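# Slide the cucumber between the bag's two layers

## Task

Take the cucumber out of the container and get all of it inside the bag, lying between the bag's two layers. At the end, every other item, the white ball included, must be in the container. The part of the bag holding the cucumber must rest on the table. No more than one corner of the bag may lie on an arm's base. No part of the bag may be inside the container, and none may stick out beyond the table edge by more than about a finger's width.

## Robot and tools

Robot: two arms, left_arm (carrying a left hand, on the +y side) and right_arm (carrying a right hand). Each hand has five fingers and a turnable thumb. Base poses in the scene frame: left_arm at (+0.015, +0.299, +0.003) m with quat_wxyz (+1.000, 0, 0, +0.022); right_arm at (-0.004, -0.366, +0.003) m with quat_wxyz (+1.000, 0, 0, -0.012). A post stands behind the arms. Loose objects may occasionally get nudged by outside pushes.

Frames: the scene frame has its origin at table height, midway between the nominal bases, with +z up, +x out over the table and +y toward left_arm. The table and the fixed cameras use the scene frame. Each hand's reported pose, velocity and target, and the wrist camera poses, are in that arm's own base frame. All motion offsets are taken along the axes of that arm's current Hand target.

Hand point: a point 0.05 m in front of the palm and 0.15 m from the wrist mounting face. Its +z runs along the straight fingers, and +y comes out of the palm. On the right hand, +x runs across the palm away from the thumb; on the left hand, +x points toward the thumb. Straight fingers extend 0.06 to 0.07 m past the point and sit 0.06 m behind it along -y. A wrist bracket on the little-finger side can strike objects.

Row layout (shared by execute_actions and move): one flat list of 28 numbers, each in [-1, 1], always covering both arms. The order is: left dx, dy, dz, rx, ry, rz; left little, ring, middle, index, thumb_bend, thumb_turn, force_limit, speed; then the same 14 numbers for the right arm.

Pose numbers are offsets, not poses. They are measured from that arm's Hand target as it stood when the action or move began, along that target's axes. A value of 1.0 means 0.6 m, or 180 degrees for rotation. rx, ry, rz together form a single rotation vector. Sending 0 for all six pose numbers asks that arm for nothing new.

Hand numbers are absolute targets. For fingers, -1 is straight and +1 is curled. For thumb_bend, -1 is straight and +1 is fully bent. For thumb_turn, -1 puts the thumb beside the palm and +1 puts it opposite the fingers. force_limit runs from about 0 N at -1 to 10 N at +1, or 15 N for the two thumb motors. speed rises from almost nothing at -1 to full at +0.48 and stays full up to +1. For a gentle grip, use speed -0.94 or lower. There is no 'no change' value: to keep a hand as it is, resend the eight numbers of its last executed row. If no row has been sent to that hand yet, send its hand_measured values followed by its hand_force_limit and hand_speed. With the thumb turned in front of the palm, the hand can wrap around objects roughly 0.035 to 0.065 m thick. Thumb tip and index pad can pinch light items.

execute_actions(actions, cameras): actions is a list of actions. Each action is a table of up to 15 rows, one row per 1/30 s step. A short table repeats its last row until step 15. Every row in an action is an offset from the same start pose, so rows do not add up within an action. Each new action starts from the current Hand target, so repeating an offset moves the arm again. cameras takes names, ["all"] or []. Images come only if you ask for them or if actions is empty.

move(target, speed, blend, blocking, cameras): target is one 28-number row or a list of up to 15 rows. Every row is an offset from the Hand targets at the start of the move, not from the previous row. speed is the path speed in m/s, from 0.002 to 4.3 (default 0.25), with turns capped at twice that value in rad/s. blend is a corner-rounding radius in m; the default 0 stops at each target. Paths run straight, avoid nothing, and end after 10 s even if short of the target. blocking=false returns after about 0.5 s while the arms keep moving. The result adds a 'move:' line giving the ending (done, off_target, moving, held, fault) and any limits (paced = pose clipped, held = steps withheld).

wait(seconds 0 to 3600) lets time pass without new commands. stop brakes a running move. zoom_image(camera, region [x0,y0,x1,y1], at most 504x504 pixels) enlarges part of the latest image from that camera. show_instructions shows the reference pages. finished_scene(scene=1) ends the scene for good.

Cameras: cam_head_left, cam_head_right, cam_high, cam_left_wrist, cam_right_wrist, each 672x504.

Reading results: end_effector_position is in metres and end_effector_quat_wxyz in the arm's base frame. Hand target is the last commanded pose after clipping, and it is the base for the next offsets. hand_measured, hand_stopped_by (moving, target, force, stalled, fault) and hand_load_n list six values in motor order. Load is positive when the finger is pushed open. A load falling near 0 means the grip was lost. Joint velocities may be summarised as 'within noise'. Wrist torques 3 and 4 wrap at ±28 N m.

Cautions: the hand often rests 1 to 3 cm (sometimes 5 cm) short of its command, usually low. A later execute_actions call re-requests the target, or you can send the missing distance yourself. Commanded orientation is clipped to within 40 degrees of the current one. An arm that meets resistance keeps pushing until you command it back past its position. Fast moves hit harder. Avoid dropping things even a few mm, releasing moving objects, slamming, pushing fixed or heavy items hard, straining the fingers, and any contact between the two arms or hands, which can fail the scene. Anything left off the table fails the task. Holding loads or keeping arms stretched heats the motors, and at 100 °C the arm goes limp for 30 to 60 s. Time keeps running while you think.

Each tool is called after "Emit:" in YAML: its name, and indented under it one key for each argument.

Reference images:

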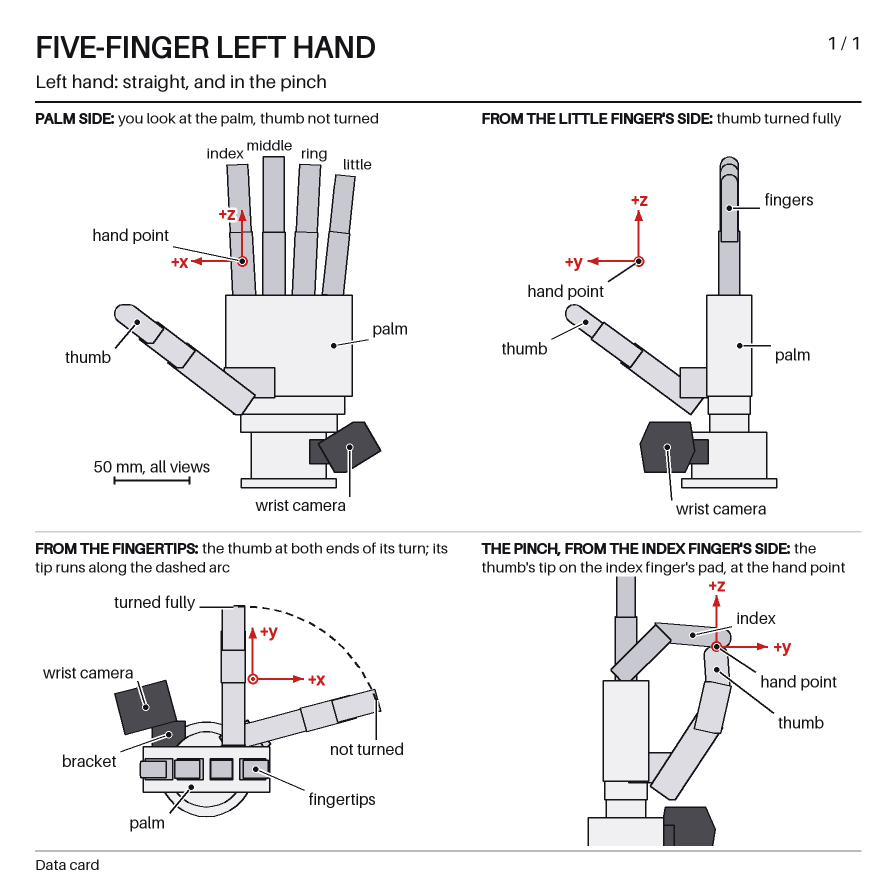

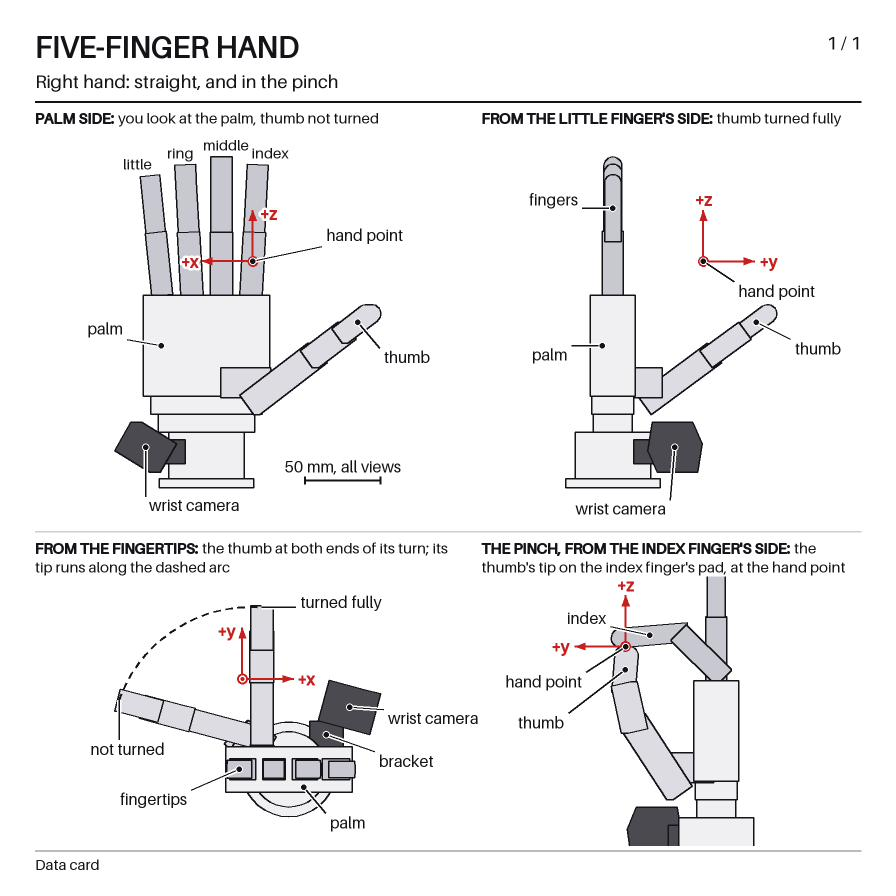

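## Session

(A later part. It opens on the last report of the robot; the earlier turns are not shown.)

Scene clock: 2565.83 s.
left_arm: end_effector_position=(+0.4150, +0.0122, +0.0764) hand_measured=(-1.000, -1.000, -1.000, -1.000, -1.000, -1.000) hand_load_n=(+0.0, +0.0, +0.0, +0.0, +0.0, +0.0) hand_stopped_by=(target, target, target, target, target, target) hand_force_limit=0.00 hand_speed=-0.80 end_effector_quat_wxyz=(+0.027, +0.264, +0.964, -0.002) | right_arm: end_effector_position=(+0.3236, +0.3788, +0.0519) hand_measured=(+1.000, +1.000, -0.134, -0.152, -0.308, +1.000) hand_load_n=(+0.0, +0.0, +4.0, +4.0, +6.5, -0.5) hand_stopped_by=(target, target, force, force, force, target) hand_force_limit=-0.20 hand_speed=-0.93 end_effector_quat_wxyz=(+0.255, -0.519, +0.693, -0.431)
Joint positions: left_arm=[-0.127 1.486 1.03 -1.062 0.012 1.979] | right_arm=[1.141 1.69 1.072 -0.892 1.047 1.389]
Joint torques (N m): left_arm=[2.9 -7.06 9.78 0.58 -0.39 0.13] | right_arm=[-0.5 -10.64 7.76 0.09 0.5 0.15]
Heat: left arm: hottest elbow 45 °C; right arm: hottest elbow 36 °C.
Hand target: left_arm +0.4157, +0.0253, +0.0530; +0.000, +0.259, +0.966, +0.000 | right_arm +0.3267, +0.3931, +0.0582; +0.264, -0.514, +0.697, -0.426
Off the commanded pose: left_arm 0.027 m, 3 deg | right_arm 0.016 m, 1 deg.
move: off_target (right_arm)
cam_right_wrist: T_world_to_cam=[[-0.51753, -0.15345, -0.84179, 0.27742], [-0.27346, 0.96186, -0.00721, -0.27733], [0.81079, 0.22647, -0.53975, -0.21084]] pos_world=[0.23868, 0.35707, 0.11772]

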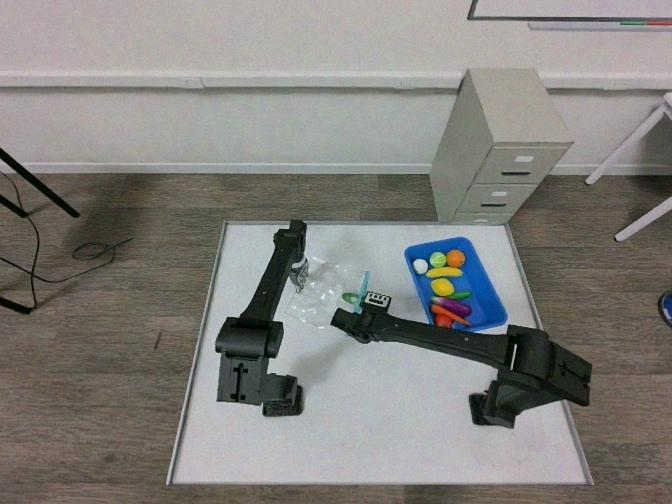

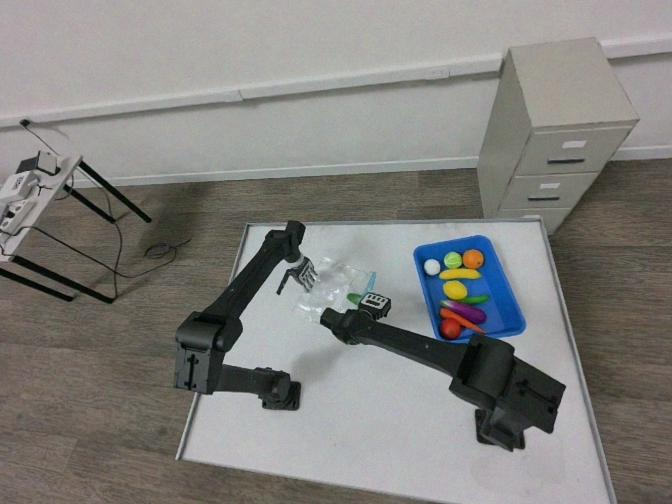

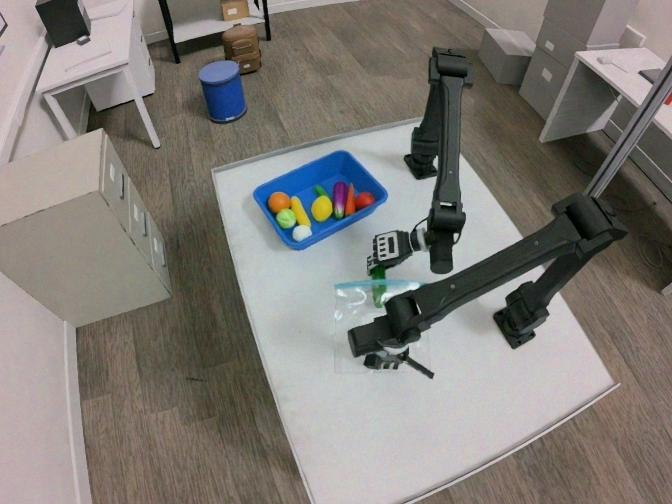

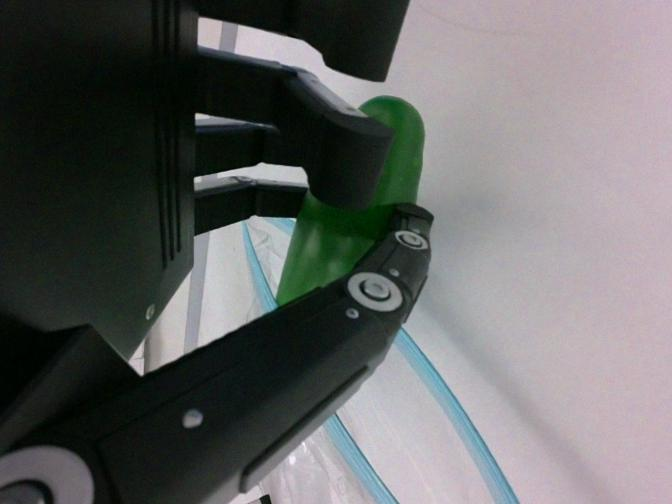

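Emit:
move:
  target: [0,0,0,0,0,0,-1,-1,-1,-1,-1,-1,0,-0.8,-0.0503,-0.0018,-0.001,0,0,0,1,1,0.1,0.1,0.1,1,-0.2,-0.93]
  speed: 0.03
  cameras: ["cam_head_left","cam_head_right","cam_high","cam_right_wrist"]

Emit:
zoom_image:
  camera: "cam_head_left"
  region: [280, 240, 400, 350]

Emit:
zoom_image:
  camera: "cam_head_right"
  region: [280, 240, 400, 350]

Emit:
zoom_image:
  camera: "cam_high"
  region: [320, 220, 450, 320]

Scene clock: 2581.80 s.
left_arm: end_effector_position=(+0.4150, +0.0122, +0.0764) hand_measured=(-1.000, -1.000, -1.000, -1.000, -1.000, -1.000) hand_load_n=(+0.0, +0.0, +0.0, +0.0, +0.0, +0.0) hand_stopped_by=(target, target, target, target, target, target) hand_force_limit=0.00 hand_speed=-0.80 end_effector_quat_wxyz=(+0.027, +0.264, +0.964, -0.002) | right_arm: end_effector_position=(+0.3337, +0.4067, +0.0512) hand_measured=(+1.000, +1.000, -0.134, -0.152, -0.308, +1.000) hand_load_n=(+0.0, +0.0, +4.0, +3.5, +6.0, -0.5) hand_stopped_by=(target, target, force, force, force, target) hand_force_limit=-0.20 hand_speed=-0.93 end_effector_quat_wxyz=(+0.254, -0.519, +0.693, -0.431)
Joint positions: left_arm=[-0.127 1.486 1.03 -1.062 0.012 1.979] | right_arm=[1.146 1.758 1.166 -0.926 1.047 1.399]
Joint torques (N m): left_arm=[3.02 -6.89 9.81 0.5 -0.42 0.13] | right_arm=[-0.62 -11.58 7.9 0.12 0.52 0.11]
Heat: left arm: hottest elbow 45 °C; right arm: hottest elbow 36 °C.
Hand target: left_arm +0.4157, +0.0253, +0.0530; +0.000, +0.259, +0.966, +0.000 | right_arm +0.3367, +0.4215, +0.0573; +0.264, -0.514, +0.697, -0.426
Off the commanded pose: left_arm 0.027 m, 3 deg | right_arm 0.016 m, 1 deg.
move: off_target (right_arm)
cam_right_wrist: T_world_to_cam=[[-0.51782, -0.15392, -0.84153, 0.28669], [-0.27373, 0.96178, -0.00748, -0.30125], [0.81051, 0.22648, -0.54017, -0.22565]] pos_world=[0.24888, 0.38497, 0.11712]

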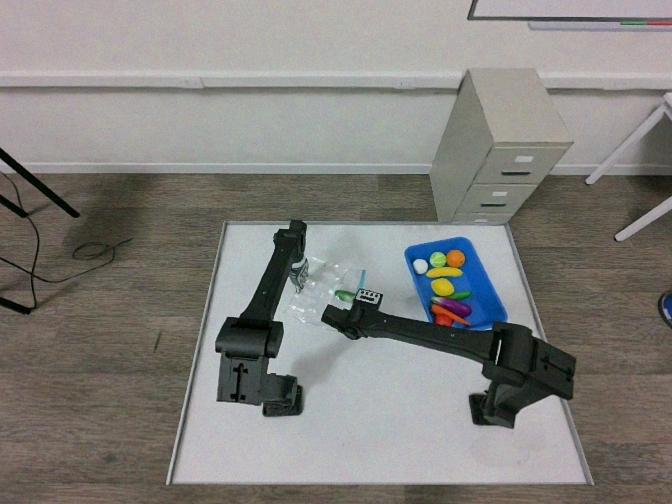

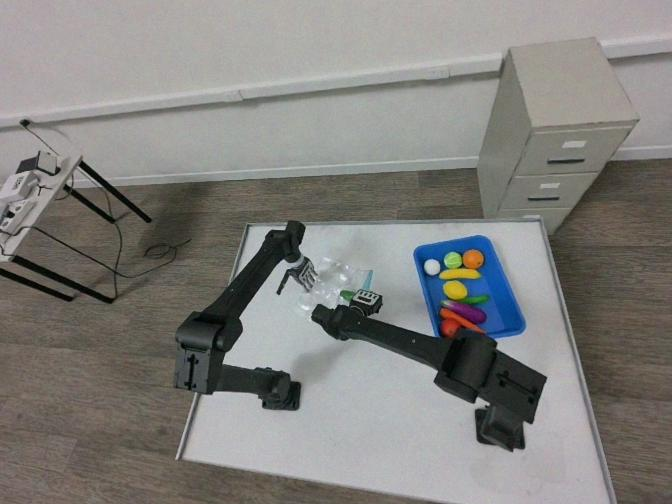

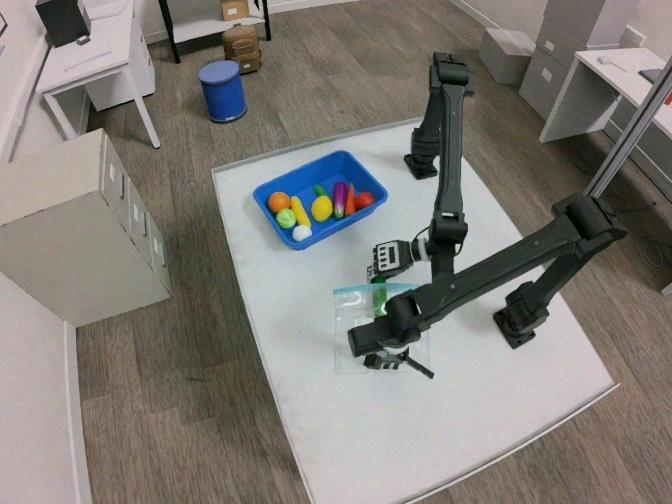

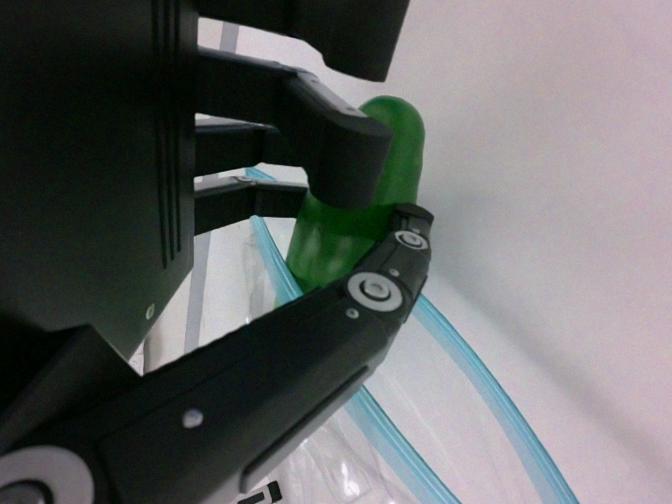

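Scaled by 4.200.

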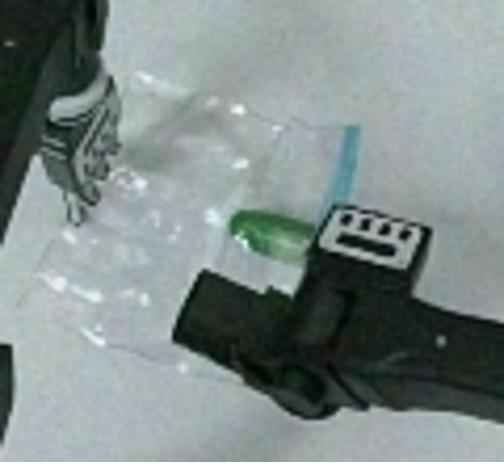

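Scaled by 4.200.

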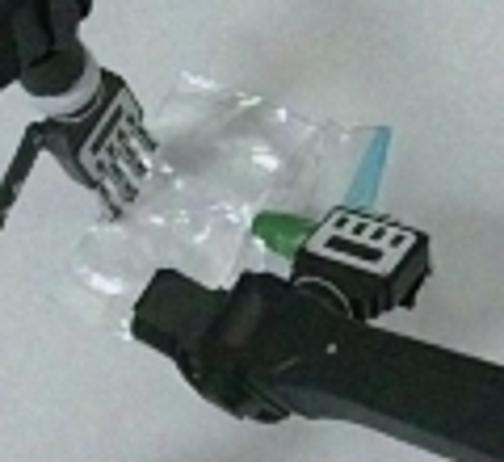

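Scaled by 3.877.

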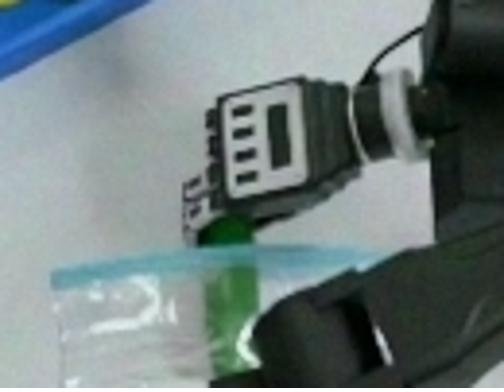

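Emit:
move:
  target: [0,0,0,0,0,0,-1,-1,-1,-1,-1,-1,0,-0.8,-0.0328,-0.005,-0.0029,0,0,0,1,1,0.1,0.1,0.1,1,-0.2,-0.93]
  speed: 0.03
  cameras: ["cam_head_left","cam_head_right","cam_high","cam_right_wrist"]

Emit:
zoom_image:
  camera: "cam_head_left"
  region: [280, 240, 400, 350]

Emit:
zoom_image:
  camera: "cam_head_right"
  region: [280, 240, 400, 350]

Emit:
zoom_image:
  camera: "cam_high"
  region: [320, 220, 450, 320]

Emit:
zoom_image:
  camera: "cam_right_wrist"
  region: [180, 100, 480, 504]

Scene clock: 2604.40 s.
left_arm: end_effector_position=(+0.4150, +0.0122, +0.0764) hand_measured=(-1.000, -1.000, -1.000, -1.000, -1.000, -1.000) hand_load_n=(+0.0, +0.0, +0.5, +0.0, +0.0, +0.0) hand_stopped_by=(target, target, target, target, target, target) hand_force_limit=0.00 hand_speed=-0.80 end_effector_quat_wxyz=(+0.027, +0.264, +0.964, -0.002) | right_arm: end_effector_position=(+0.3406, +0.4256, +0.0536) hand_measured=(+1.000, +1.000, -0.134, -0.152, -0.308, +1.000) hand_load_n=(+0.0, +0.0, +4.0, +3.5, +6.0, -0.5) hand_stopped_by=(target, target, force, force, force, target) hand_force_limit=-0.20 hand_speed=-0.93 end_effector_quat_wxyz=(+0.255, -0.519, +0.693, -0.431)
Joint positions: left_arm=[-0.127 1.486 1.03 -1.062 0.012 1.979] | right_arm=[1.149 1.8 1.234 -0.956 1.047 1.405]
Joint torques (N m): left_arm=[3.08 -7.06 9.74 0.57 -0.41 0.13] | right_arm=[-0.67 -12.16 8.12 0.14 0.53 0.17]
Heat: left arm: hottest elbow 45 °C; right arm: hottest elbow 38 °C.
Hand target: left_arm +0.4157, +0.0253, +0.0530; +0.000, +0.259, +0.966, +0.000 | right_arm +0.3434, +0.4404, +0.0595; +0.264, -0.514, +0.697, -0.426
Off the commanded pose: left_arm 0.027 m, 3 deg | right_arm 0.016 m, 1 deg.
move: off_target (right_arm)
cam_right_wrist: T_world_to_cam=[[-0.5177, -0.15327, -0.84172, 0.29484], [-0.27371, 0.96179, -0.00679, -0.31762], [0.8106, 0.22687, -0.53987, -0.23449]] pos_world=[0.25578, 0.40387, 0.11942]

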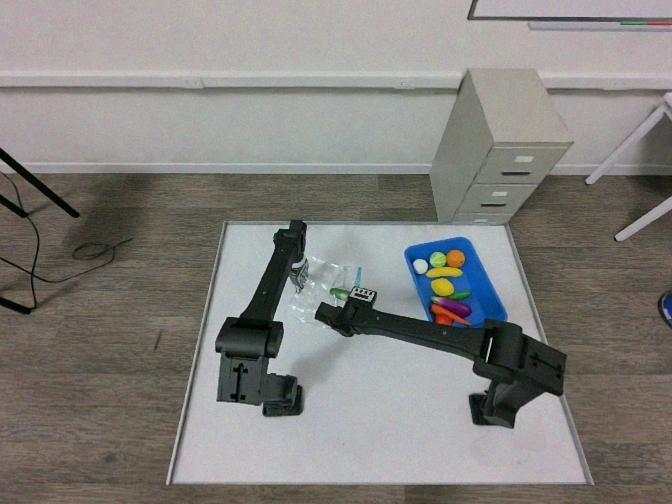

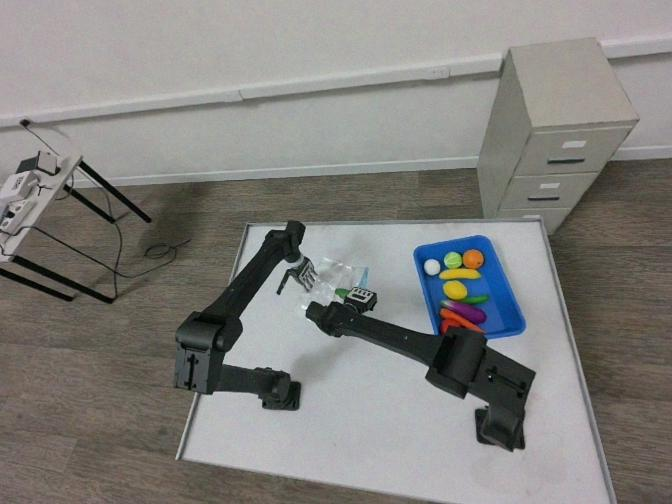

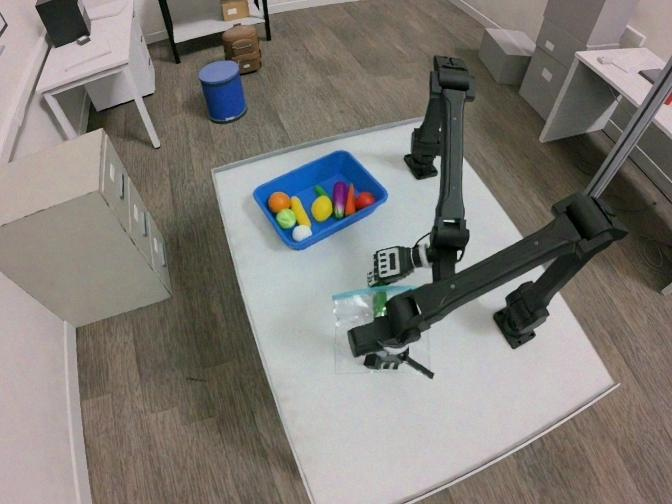

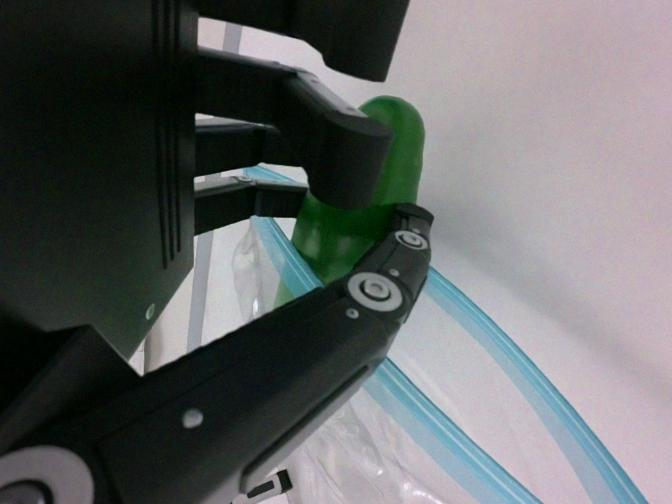

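Scaled by 4.200.

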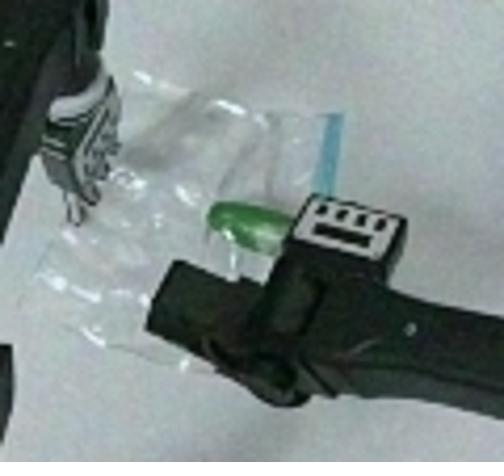

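Scaled by 4.200.

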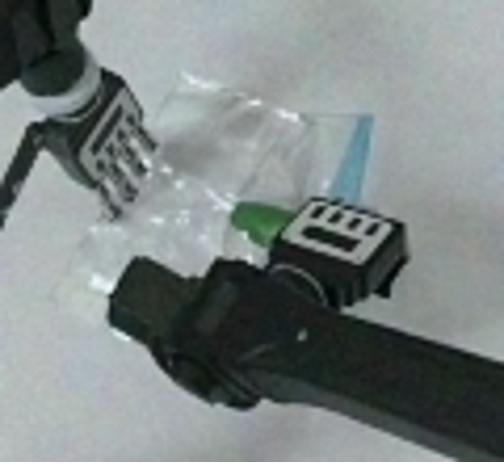

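Scaled by 3.877.

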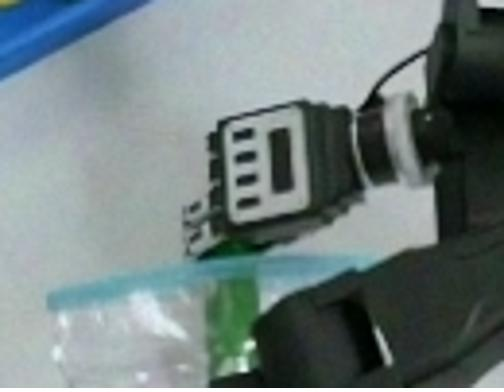

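Scaled by 1.248.

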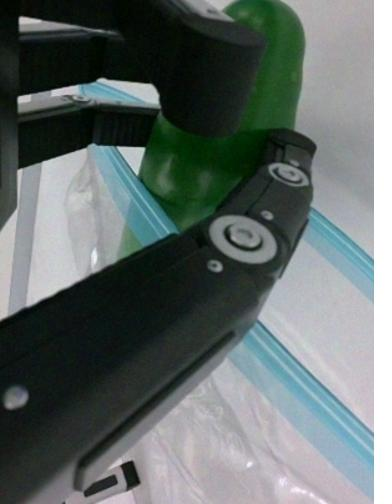

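Emit:
move:
  target: [0,0,0,0,0,0,-1,-1,-1,-1,-1,-1,0,-0.8,-0.0018,0.0217,0.0125,0,-0.0111,0.0193,1,1,0.1,0.1,0.1,1,-0.2,-0.93]
  speed: 0.03
  cameras: ["cam_head_left","cam_head_right","cam_high","cam_right_wrist"]

Emit:
zoom_image:
  camera: "cam_right_wrist"
  region: [180, 60, 480, 504]

Scene clock: 2638.30 s.
left_arm: end_effector_position=(+0.4150, +0.0122, +0.0764) hand_measured=(-1.000, -1.000, -1.000, -1.000, -1.000, -1.000) hand_load_n=(+0.0, +0.0, +0.5, +0.0, +0.0, +0.0) hand_stopped_by=(target, target, target, target, target, target) hand_force_limit=0.00 hand_speed=-0.80 end_effector_quat_wxyz=(+0.027, +0.264, +0.964, -0.002) | right_arm: end_effector_position=(+0.3439, +0.4347, +0.0457) hand_measured=(+1.000, +1.000, -0.134, -0.152, -0.308, +1.000) hand_load_n=(+0.0, +0.0, +4.0, +4.0, +6.0, -0.5) hand_stopped_by=(target, target, force, force, force, target) hand_force_limit=-0.20 hand_speed=-0.93 end_effector_quat_wxyz=(+0.281, -0.505, +0.704, -0.414)
Joint positions: left_arm=[-0.127 1.486 1.03 -1.062 0.012 1.979] | right_arm=[1.149 1.8 1.202 -0.852 1.043 1.406]
Joint torques (N m): left_arm=[3.02 -7 9.83 0.55 -0.4 0.14] | right_arm=[-0.73 -12.75 5.57 1.25 0.47 0.14]
Heat: left arm: hottest elbow 45 °C; right arm: hottest elbow 39 °C.
Hand target: left_arm +0.4157, +0.0253, +0.0530; +0.000, +0.259, +0.966, +0.000 | right_arm +0.3433, +0.4404, +0.0444; +0.289, -0.500, +0.707, -0.408
Off the commanded pose: left_arm 0.027 m, 3 deg | right_arm 0.006 m, 1 deg.
move: done
cam_right_wrist: T_world_to_cam=[[-0.49542, -0.09453, -0.8635, 0.25914], [-0.27404, 0.96031, 0.05209, -0.32747], [0.8243, 0.26244, -0.50166, -0.26538]] pos_world=[0.2574, 0.40861, 0.1077]

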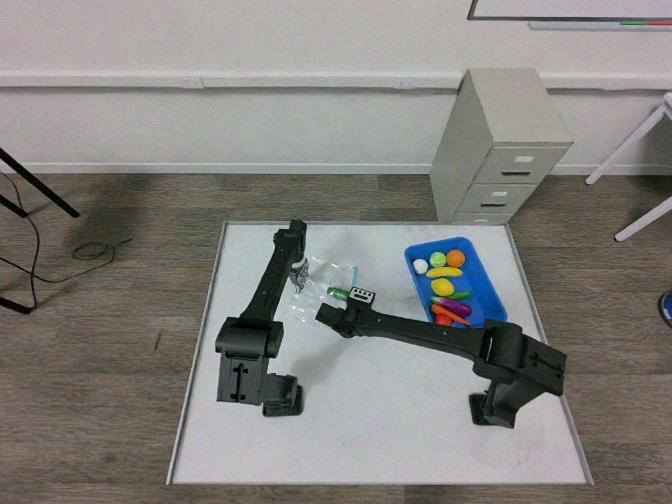

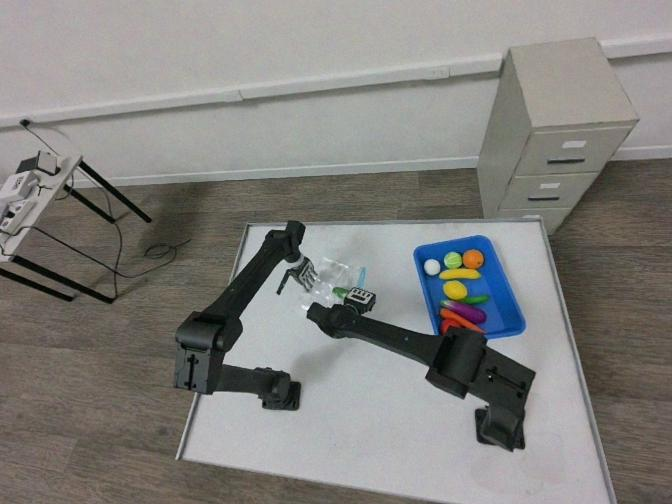

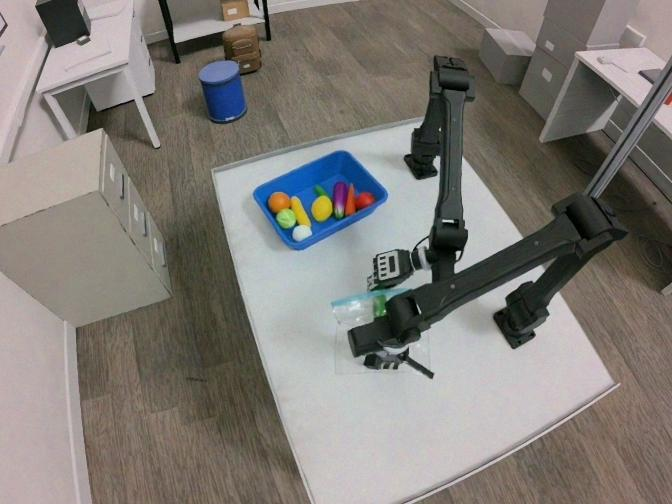

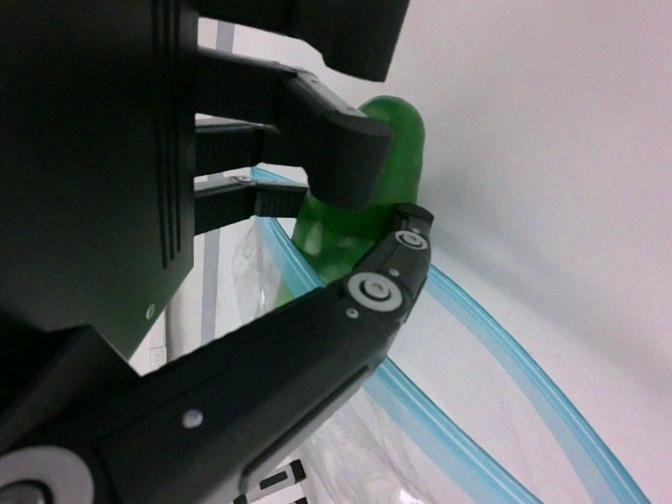

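Scaled by 1.135.

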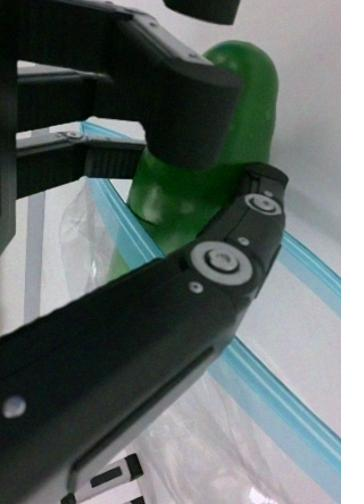

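Emit:
move:
  target: [0,0,0,0,0,0,-1,-1,-1,-1,-1,-1,0,-0.8,0,0.0130,0.0075,0,0,0,1,1,0.1,0.1,0.1,1,-0.2,-0.93]
  speed: 0.02
  cameras: ["cam_right_wrist"]

Scene clock: 2663.07 s.
left_arm: end_effector_position=(+0.4150, +0.0122, +0.0764) hand_measured=(-1.000, -1.000, -1.000, -1.000, -1.000, -1.000) hand_load_n=(+0.0, +0.0, +0.5, +0.0, +0.0, +0.0) hand_stopped_by=(target, target, target, target, target, target) hand_force_limit=0.00 hand_speed=-0.80 end_effector_quat_wxyz=(+0.027, +0.264, +0.964, -0.002) | right_arm: end_effector_position=(+0.3442, +0.4352, +0.0404) hand_measured=(+1.000, +1.000, -0.134, -0.152, -0.308, +1.000) hand_load_n=(+0.0, +0.0, +3.5, +3.5, +6.0, -0.5) hand_stopped_by=(target, target, force, force, force, target) hand_force_limit=-0.20 hand_speed=-0.93 end_effector_quat_wxyz=(+0.284, -0.503, +0.705, -0.412)
Joint positions: left_arm=[-0.127 1.486 1.03 -1.062 0.012 1.979] | right_arm=[1.149 1.806 1.193 -0.83 1.043 1.406]
Joint torques (N m): left_arm=[2.67 -6.89 9.78 0.49 -0.4 0.14] | right_arm=[-0.56 -12.86 5.49 1.17 0.49 0.15]
Heat: left arm: hottest elbow 45 °C; right arm: hottest elbow 37 °C.
Hand target: left_arm +0.4157, +0.0253, +0.0530; +0.000, +0.259, +0.966, +0.000 | right_arm +0.3434, +0.4404, +0.0355; +0.289, -0.500, +0.707, -0.408
Off the commanded pose: left_arm 0.027 m, 3 deg | right_arm 0.007 m, 1 deg.
move: done
cam_right_wrist: T_world_to_cam=[[-0.49288, -0.08882, -0.86555, 0.25151], [-0.2742, 0.95994, 0.05763, -0.32762], [0.82576, 0.26574, -0.49749, -0.2705]] pos_world=[0.2575, 0.40872, 0.10201]

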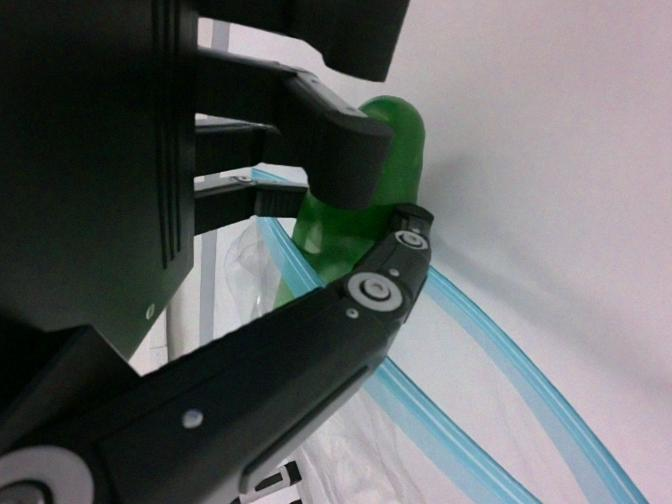

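Emit:
move:
  target: [0,0,0,0,0,0,-1,-1,-1,-1,-1,-1,0,-0.8,0,0.0087,0.0050,0,0,0,1,1,0.1,0.1,0.1,1,-0.2,-0.93]
  speed: 0.02
  cameras: ["cam_right_wrist","cam_head_right","cam_high","cam_head_left"]

Emit:
zoom_image:
  camera: "cam_high"
  region: [320, 220, 450, 320]

Scene clock: 2670.27 s.
left_arm: end_effector_position=(+0.4150, +0.0122, +0.0764) hand_measured=(-1.000, -1.000, -1.000, -1.000, -1.000, -1.000) hand_load_n=(+0.0, +0.0, +0.0, +0.0, +0.0, +0.0) hand_stopped_by=(target, target, target, target, target, target) hand_force_limit=0.00 hand_speed=-0.80 end_effector_quat_wxyz=(+0.027, +0.264, +0.964, -0.002) | right_arm: end_effector_position=(+0.3442, +0.4352, +0.0341) hand_measured=(+1.000, +1.000, -0.134, -0.152, -0.308, +1.000) hand_load_n=(-0.5, +0.0, +3.5, +4.0, +6.0, -0.5) hand_stopped_by=(target, target, force, force, force, target) hand_force_limit=-0.20 hand_speed=-0.93 end_effector_quat_wxyz=(+0.284, -0.503, +0.705, -0.412)
Joint positions: left_arm=[-0.127 1.486 1.03 -1.062 0.012 1.979] | right_arm=[1.149 1.816 1.188 -0.815 1.043 1.406]
Joint torques (N m): left_arm=[2.78 -7.3 9.77 0.51 -0.42 0.14] | right_arm=[-0.67 -12.16 5.49 1.55 0.49 0.14]
Heat: left arm: hottest elbow 45 °C; right arm: hottest elbow 37 °C.
Hand target: left_arm +0.4157, +0.0253, +0.0530; +0.000, +0.259, +0.966, +0.000 | right_arm +0.3433, +0.4404, +0.0293; +0.289, -0.500, +0.707, -0.409
Off the commanded pose: left_arm 0.027 m, 3 deg | right_arm 0.007 m, 1 deg.
move: done
cam_right_wrist: T_world_to_cam=[[-0.493, -0.08913, -0.86545, 0.24621], [-0.27427, 0.95994, 0.05737, -0.32721], [0.82567, 0.26565, -0.49769, -0.27355]] pos_world=[0.2575, 0.40872, 0.09571]
Images, in order (width x height): cam_head_left 672x504, cam_head_right 672x504, cam_high 672x504, cam_right_wrist 672x504.

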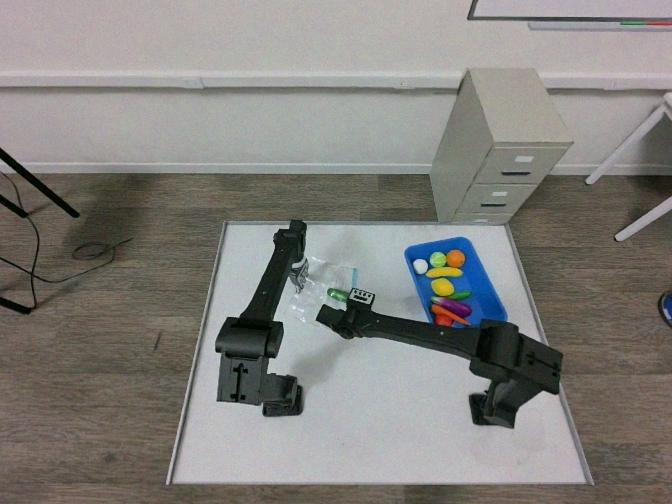

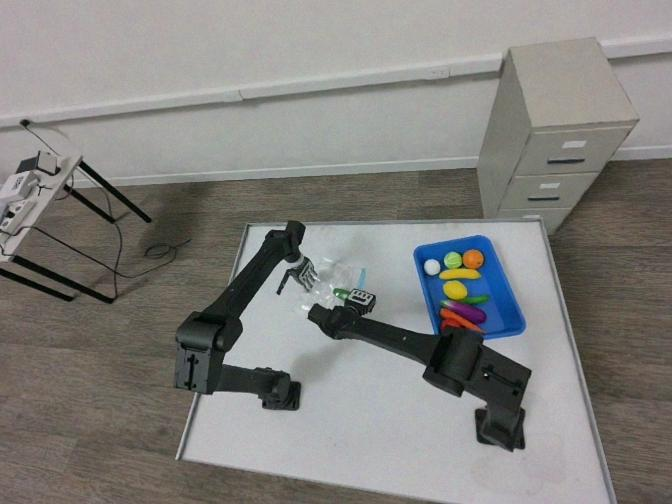

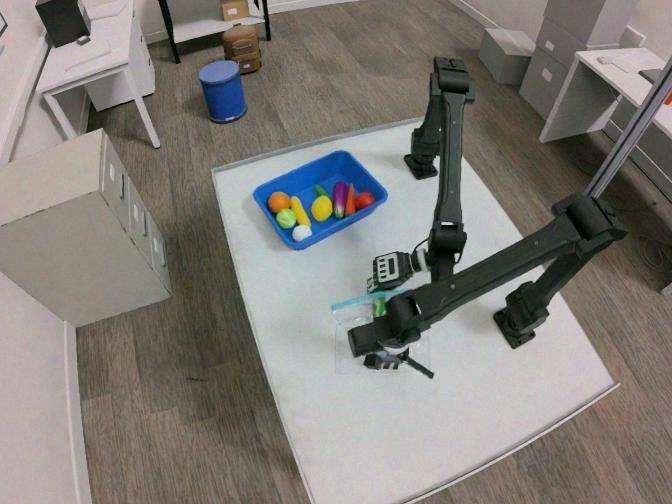

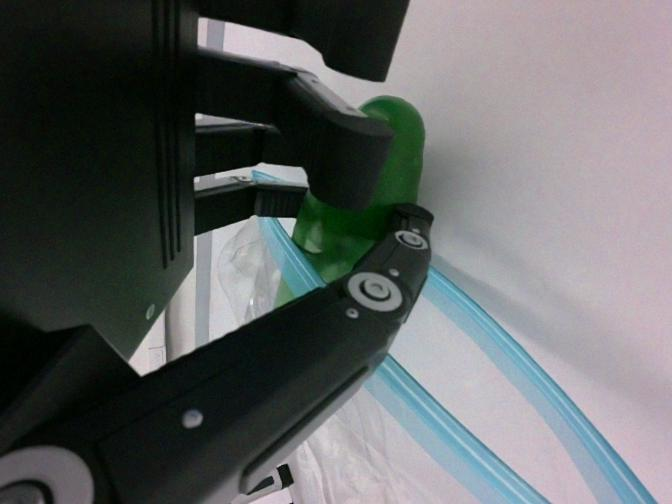

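Scaled by 3.877.

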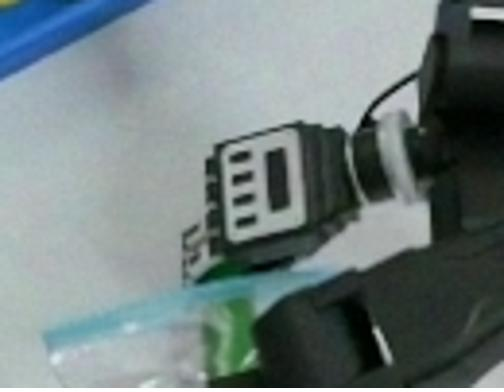

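Emit:
move:
  target: [0,0,0,0,0,0,-1,-1,-1,-1,-1,-1,0,-0.8,0,0.0058,0.0033,0,0,0,1,1,0.1,0.1,0.1,1,-0.2,-0.93]
  speed: 0.02
  cameras: ["cam_right_wrist"]

Scene clock: 2679.53 s.
left_arm: end_effector_position=(+0.4150, +0.0122, +0.0764) hand_measured=(-1.000, -1.000, -1.000, -1.000, -1.000, -1.000) hand_load_n=(+0.0, +0.0, +0.0, +0.0, +0.0, +0.0) hand_stopped_by=(target, target, target, target, target, target) hand_force_limit=0.00 hand_speed=-0.80 end_effector_quat_wxyz=(+0.027, +0.264, +0.964, -0.002) | right_arm: end_effector_position=(+0.3445, +0.4360, +0.0316) hand_measured=(+1.000, +1.000, -0.134, -0.152, -0.308, +1.000) hand_load_n=(+0.0, +0.0, +3.5, +3.5, +6.0, -0.5) hand_stopped_by=(target, target, force, force, force, target) hand_force_limit=-0.20 hand_speed=-0.93 end_effector_quat_wxyz=(+0.285, -0.502, +0.705, -0.411)
Joint positions: left_arm=[-0.127 1.486 1.03 -1.062 0.012 1.979] | right_arm=[1.149 1.82 1.185 -0.805 1.043 1.407]
Joint torques (N m): left_arm=[2.96 -7.18 9.78 0.55 -0.41 0.14] | right_arm=[-0.62 -11.81 5.42 1.11 0.47 0.14]
Heat: left arm: hottest elbow 45 °C; right arm: hottest elbow 37 °C.
Hand target: left_arm +0.4157, +0.0253, +0.0530; +0.000, +0.259, +0.966, +0.000 | right_arm +0.3434, +0.4405, +0.0255; +0.289, -0.500, +0.707, -0.408
Off the commanded pose: left_arm 0.027 m, 3 deg | right_arm 0.008 m, 1 deg.
move: done
cam_right_wrist: T_world_to_cam=[[-0.49169, -0.0861, -0.8665, 0.24254], [-0.2742, 0.95978, 0.06022, -0.3277], [0.82647, 0.26721, -0.49552, -0.27624]] pos_world=[0.2577, 0.40922, 0.09301]

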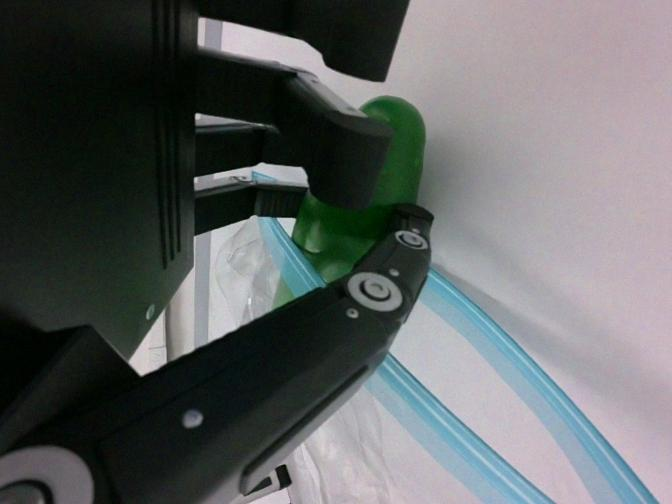

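Emit:
move:
  target: [0,0,0,0,0,0,-1,-1,-1,-1,-1,-1,0,-0.8,0,0,0,0,0,0,1,1,-0.22,-0.24,0.1,1,-0.2,-0.93]
  speed: 0.02
  cameras: ["cam_right_wrist"]

Scene clock: 2703.80 s.
left_arm: end_effector_position=(+0.4150, +0.0122, +0.0764) hand_measured=(-1.000, -1.000, -1.000, -1.000, -1.000, -1.000) hand_load_n=(+0.0, +0.0, +0.0, +0.0, +0.0, +0.0) hand_stopped_by=(target, target, target, target, target, target) hand_force_limit=0.00 hand_speed=-0.80 end_effector_quat_wxyz=(+0.027, +0.264, +0.964, -0.002) | right_arm: end_effector_position=(+0.3445, +0.4360, +0.0316) hand_measured=(+1.000, +1.000, -0.220, -0.240, -0.306, +1.000) hand_load_n=(+0.0, +0.0, +0.0, -0.5, +0.5, +0.0) hand_stopped_by=(target, target, target, target, force, target) hand_force_limit=-0.20 hand_speed=-0.93 end_effector_quat_wxyz=(+0.285, -0.502, +0.705, -0.411)
Joint positions: left_arm=[-0.127 1.486 1.03 -1.062 0.012 1.979] | right_arm=[1.149 1.82 1.185 -0.805 1.043 1.407]
Joint torques (N m): left_arm=[2.84 -7.06 9.72 0.51 -0.39 0.14] | right_arm=[-0.67 -12.16 5.38 1.31 0.49 0.14]
Heat: left arm: hottest elbow 45 °C; right arm: hottest elbow 36 °C.
Hand target: left_arm +0.4157, +0.0253, +0.0530; +0.000, +0.259, +0.966, +0.000 | right_arm +0.3434, +0.4405, +0.0255; +0.289, -0.500, +0.707, -0.408
Off the commanded pose: left_arm 0.027 m, 3 deg | right_arm 0.008 m, 1 deg.
move: done
cam_right_wrist: T_world_to_cam=[[-0.49157, -0.08579, -0.8666, 0.2424], [-0.27414, 0.95979, 0.06048, -0.32784], [0.82656, 0.2673, -0.49532, -0.27635]] pos_world=[0.2577, 0.40932, 0.09301]

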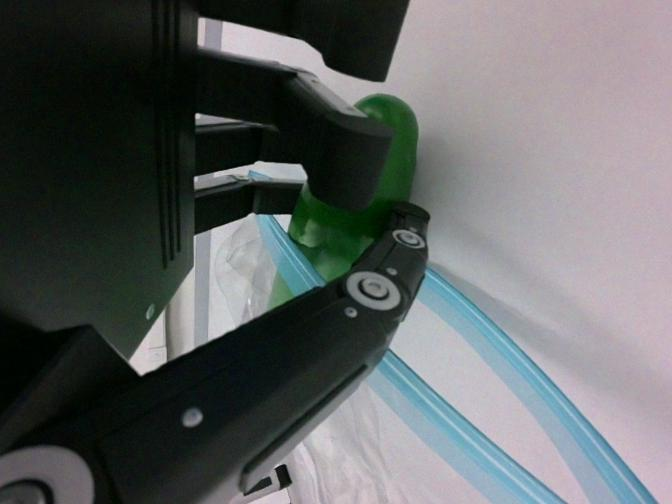

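Emit:
move:
  target: [0,0,0,0,0,0,-1,-1,-1,-1,-1,-1,0,-0.8,0,0,0,0,0,0,1,1,-0.6,-0.6,0.1,1,-0.2,-0.8]
  speed: 0.02
  cameras: ["cam_right_wrist"]

Scene clock: 2713.23 s.
left_arm: end_effector_position=(+0.4150, +0.0122, +0.0764) hand_measured=(-1.000, -1.000, -1.000, -1.000, -1.000, -1.000) hand_load_n=(+0.0, +0.0, +0.0, +0.0, +0.0, +0.0) hand_stopped_by=(target, target, target, target, target, target) hand_force_limit=0.00 hand_speed=-0.80 end_effector_quat_wxyz=(+0.027, +0.264, +0.964, -0.002) | right_arm: end_effector_position=(+0.3445, +0.4360, +0.0316) hand_measured=(+1.000, +1.000, -0.600, -0.600, -0.306, +1.000) hand_load_n=(+0.0, +0.0, +0.0, +0.0, +0.0, +0.0) hand_stopped_by=(target, target, target, target, force, target) hand_force_limit=-0.20 hand_speed=-0.80 end_effector_quat_wxyz=(+0.285, -0.502, +0.705, -0.411)
Joint positions: left_arm=[-0.127 1.486 1.03 -1.062 0.012 1.979] | right_arm=[1.149 1.82 1.185 -0.805 1.043 1.407]
Joint torques (N m): left_arm=[2.96 -7.24 9.77 0.54 -0.44 0.14] | right_arm=[-0.62 -12.1 5.41 1.33 0.48 0.15]
Heat: left arm: hottest elbow 45 °C; right arm: hottest elbow 36 °C.
Hand target: left_arm +0.4157, +0.0253, +0.0530; +0.000, +0.259, +0.966, +0.000 | right_arm +0.3434, +0.4405, +0.0255; +0.289, -0.500, +0.707, -0.408
Off the commanded pose: left_arm 0.027 m, 3 deg | right_arm 0.008 m, 1 deg.
move: done
cam_right_wrist: T_world_to_cam=[[-0.49157, -0.08579, -0.8666, 0.2424], [-0.27414, 0.95979, 0.06048, -0.32784], [0.82656, 0.2673, -0.49532, -0.27635]] pos_world=[0.2577, 0.40932, 0.09301]

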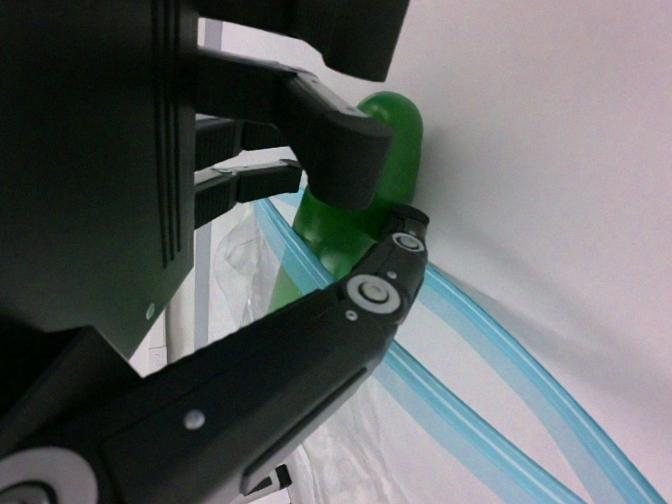

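Emit:
move:
  target: [0,0,0,0,0,0,-1,-1,-1,-1,-1,-1,0,-0.8,0,0.0250,-0.0433,0,0,0,1,1,-0.6,-0.6,0.1,1,-0.2,-0.8]
  speed: 0.03
  cameras: ["cam_right_wrist"]

Scene clock: 2730.37 s.
left_arm: end_effector_position=(+0.4150, +0.0122, +0.0764) hand_measured=(-1.000, -1.000, -1.000, -1.000, -1.000, -1.000) hand_load_n=(+0.0, +0.0, +0.0, +0.5, +0.0, +0.0) hand_stopped_by=(target, target, target, target, target, target) hand_force_limit=0.00 hand_speed=-0.80 end_effector_quat_wxyz=(+0.027, +0.264, +0.964, -0.002) | right_arm: end_effector_position=(+0.3151, +0.4424, +0.0257) hand_measured=(+1.000, +1.000, -0.600, -0.600, -0.306, +1.000) hand_load_n=(+0.0, +0.0, -0.5, +0.0, +0.0, +0.0) hand_stopped_by=(target, target, target, target, force, target) hand_force_limit=-0.20 hand_speed=-0.80 end_effector_quat_wxyz=(+0.286, -0.502, +0.706, -0.410)
Joint positions: left_arm=[-0.127 1.486 1.03 -1.062 0.012 1.979] | right_arm=[1.208 1.831 1.185 -0.892 1.046 1.524]
Joint velocities: left_arm=[within noise] | right_arm=[-0.015 -0.044 -0.007 -0.012 0.022 0.051]
Joint torques (N m): left_arm=[2.55 -7.18 9.76 0.57 -0.41 0.13] | right_arm=[-0.5 -12.04 6.72 0.06 0.57 0.22]
Heat: left arm: hottest elbow 45 °C; right arm: hottest elbow 36 °C.
Hand target: left_arm +0.4157, +0.0253, +0.0530; +0.000, +0.259, +0.966, +0.000 | right_arm +0.3152, +0.4504, +0.0254; +0.289, -0.500, +0.707, -0.409
Off the commanded pose: left_arm 0.027 m, 3 deg | right_arm 0.008 m, 0 deg.
move: done
cam_right_wrist: T_world_to_cam=[[-0.49226, -0.08288, -0.86649, 0.22226], [-0.27442, 0.95947, 0.06412, -0.34149], [0.82606, 0.26934, -0.49506, -0.25749]] pos_world=[0.2284, 0.41542, 0.08701]

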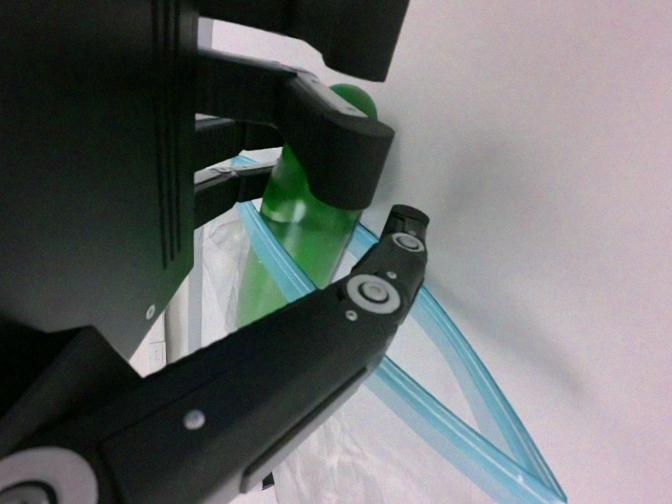

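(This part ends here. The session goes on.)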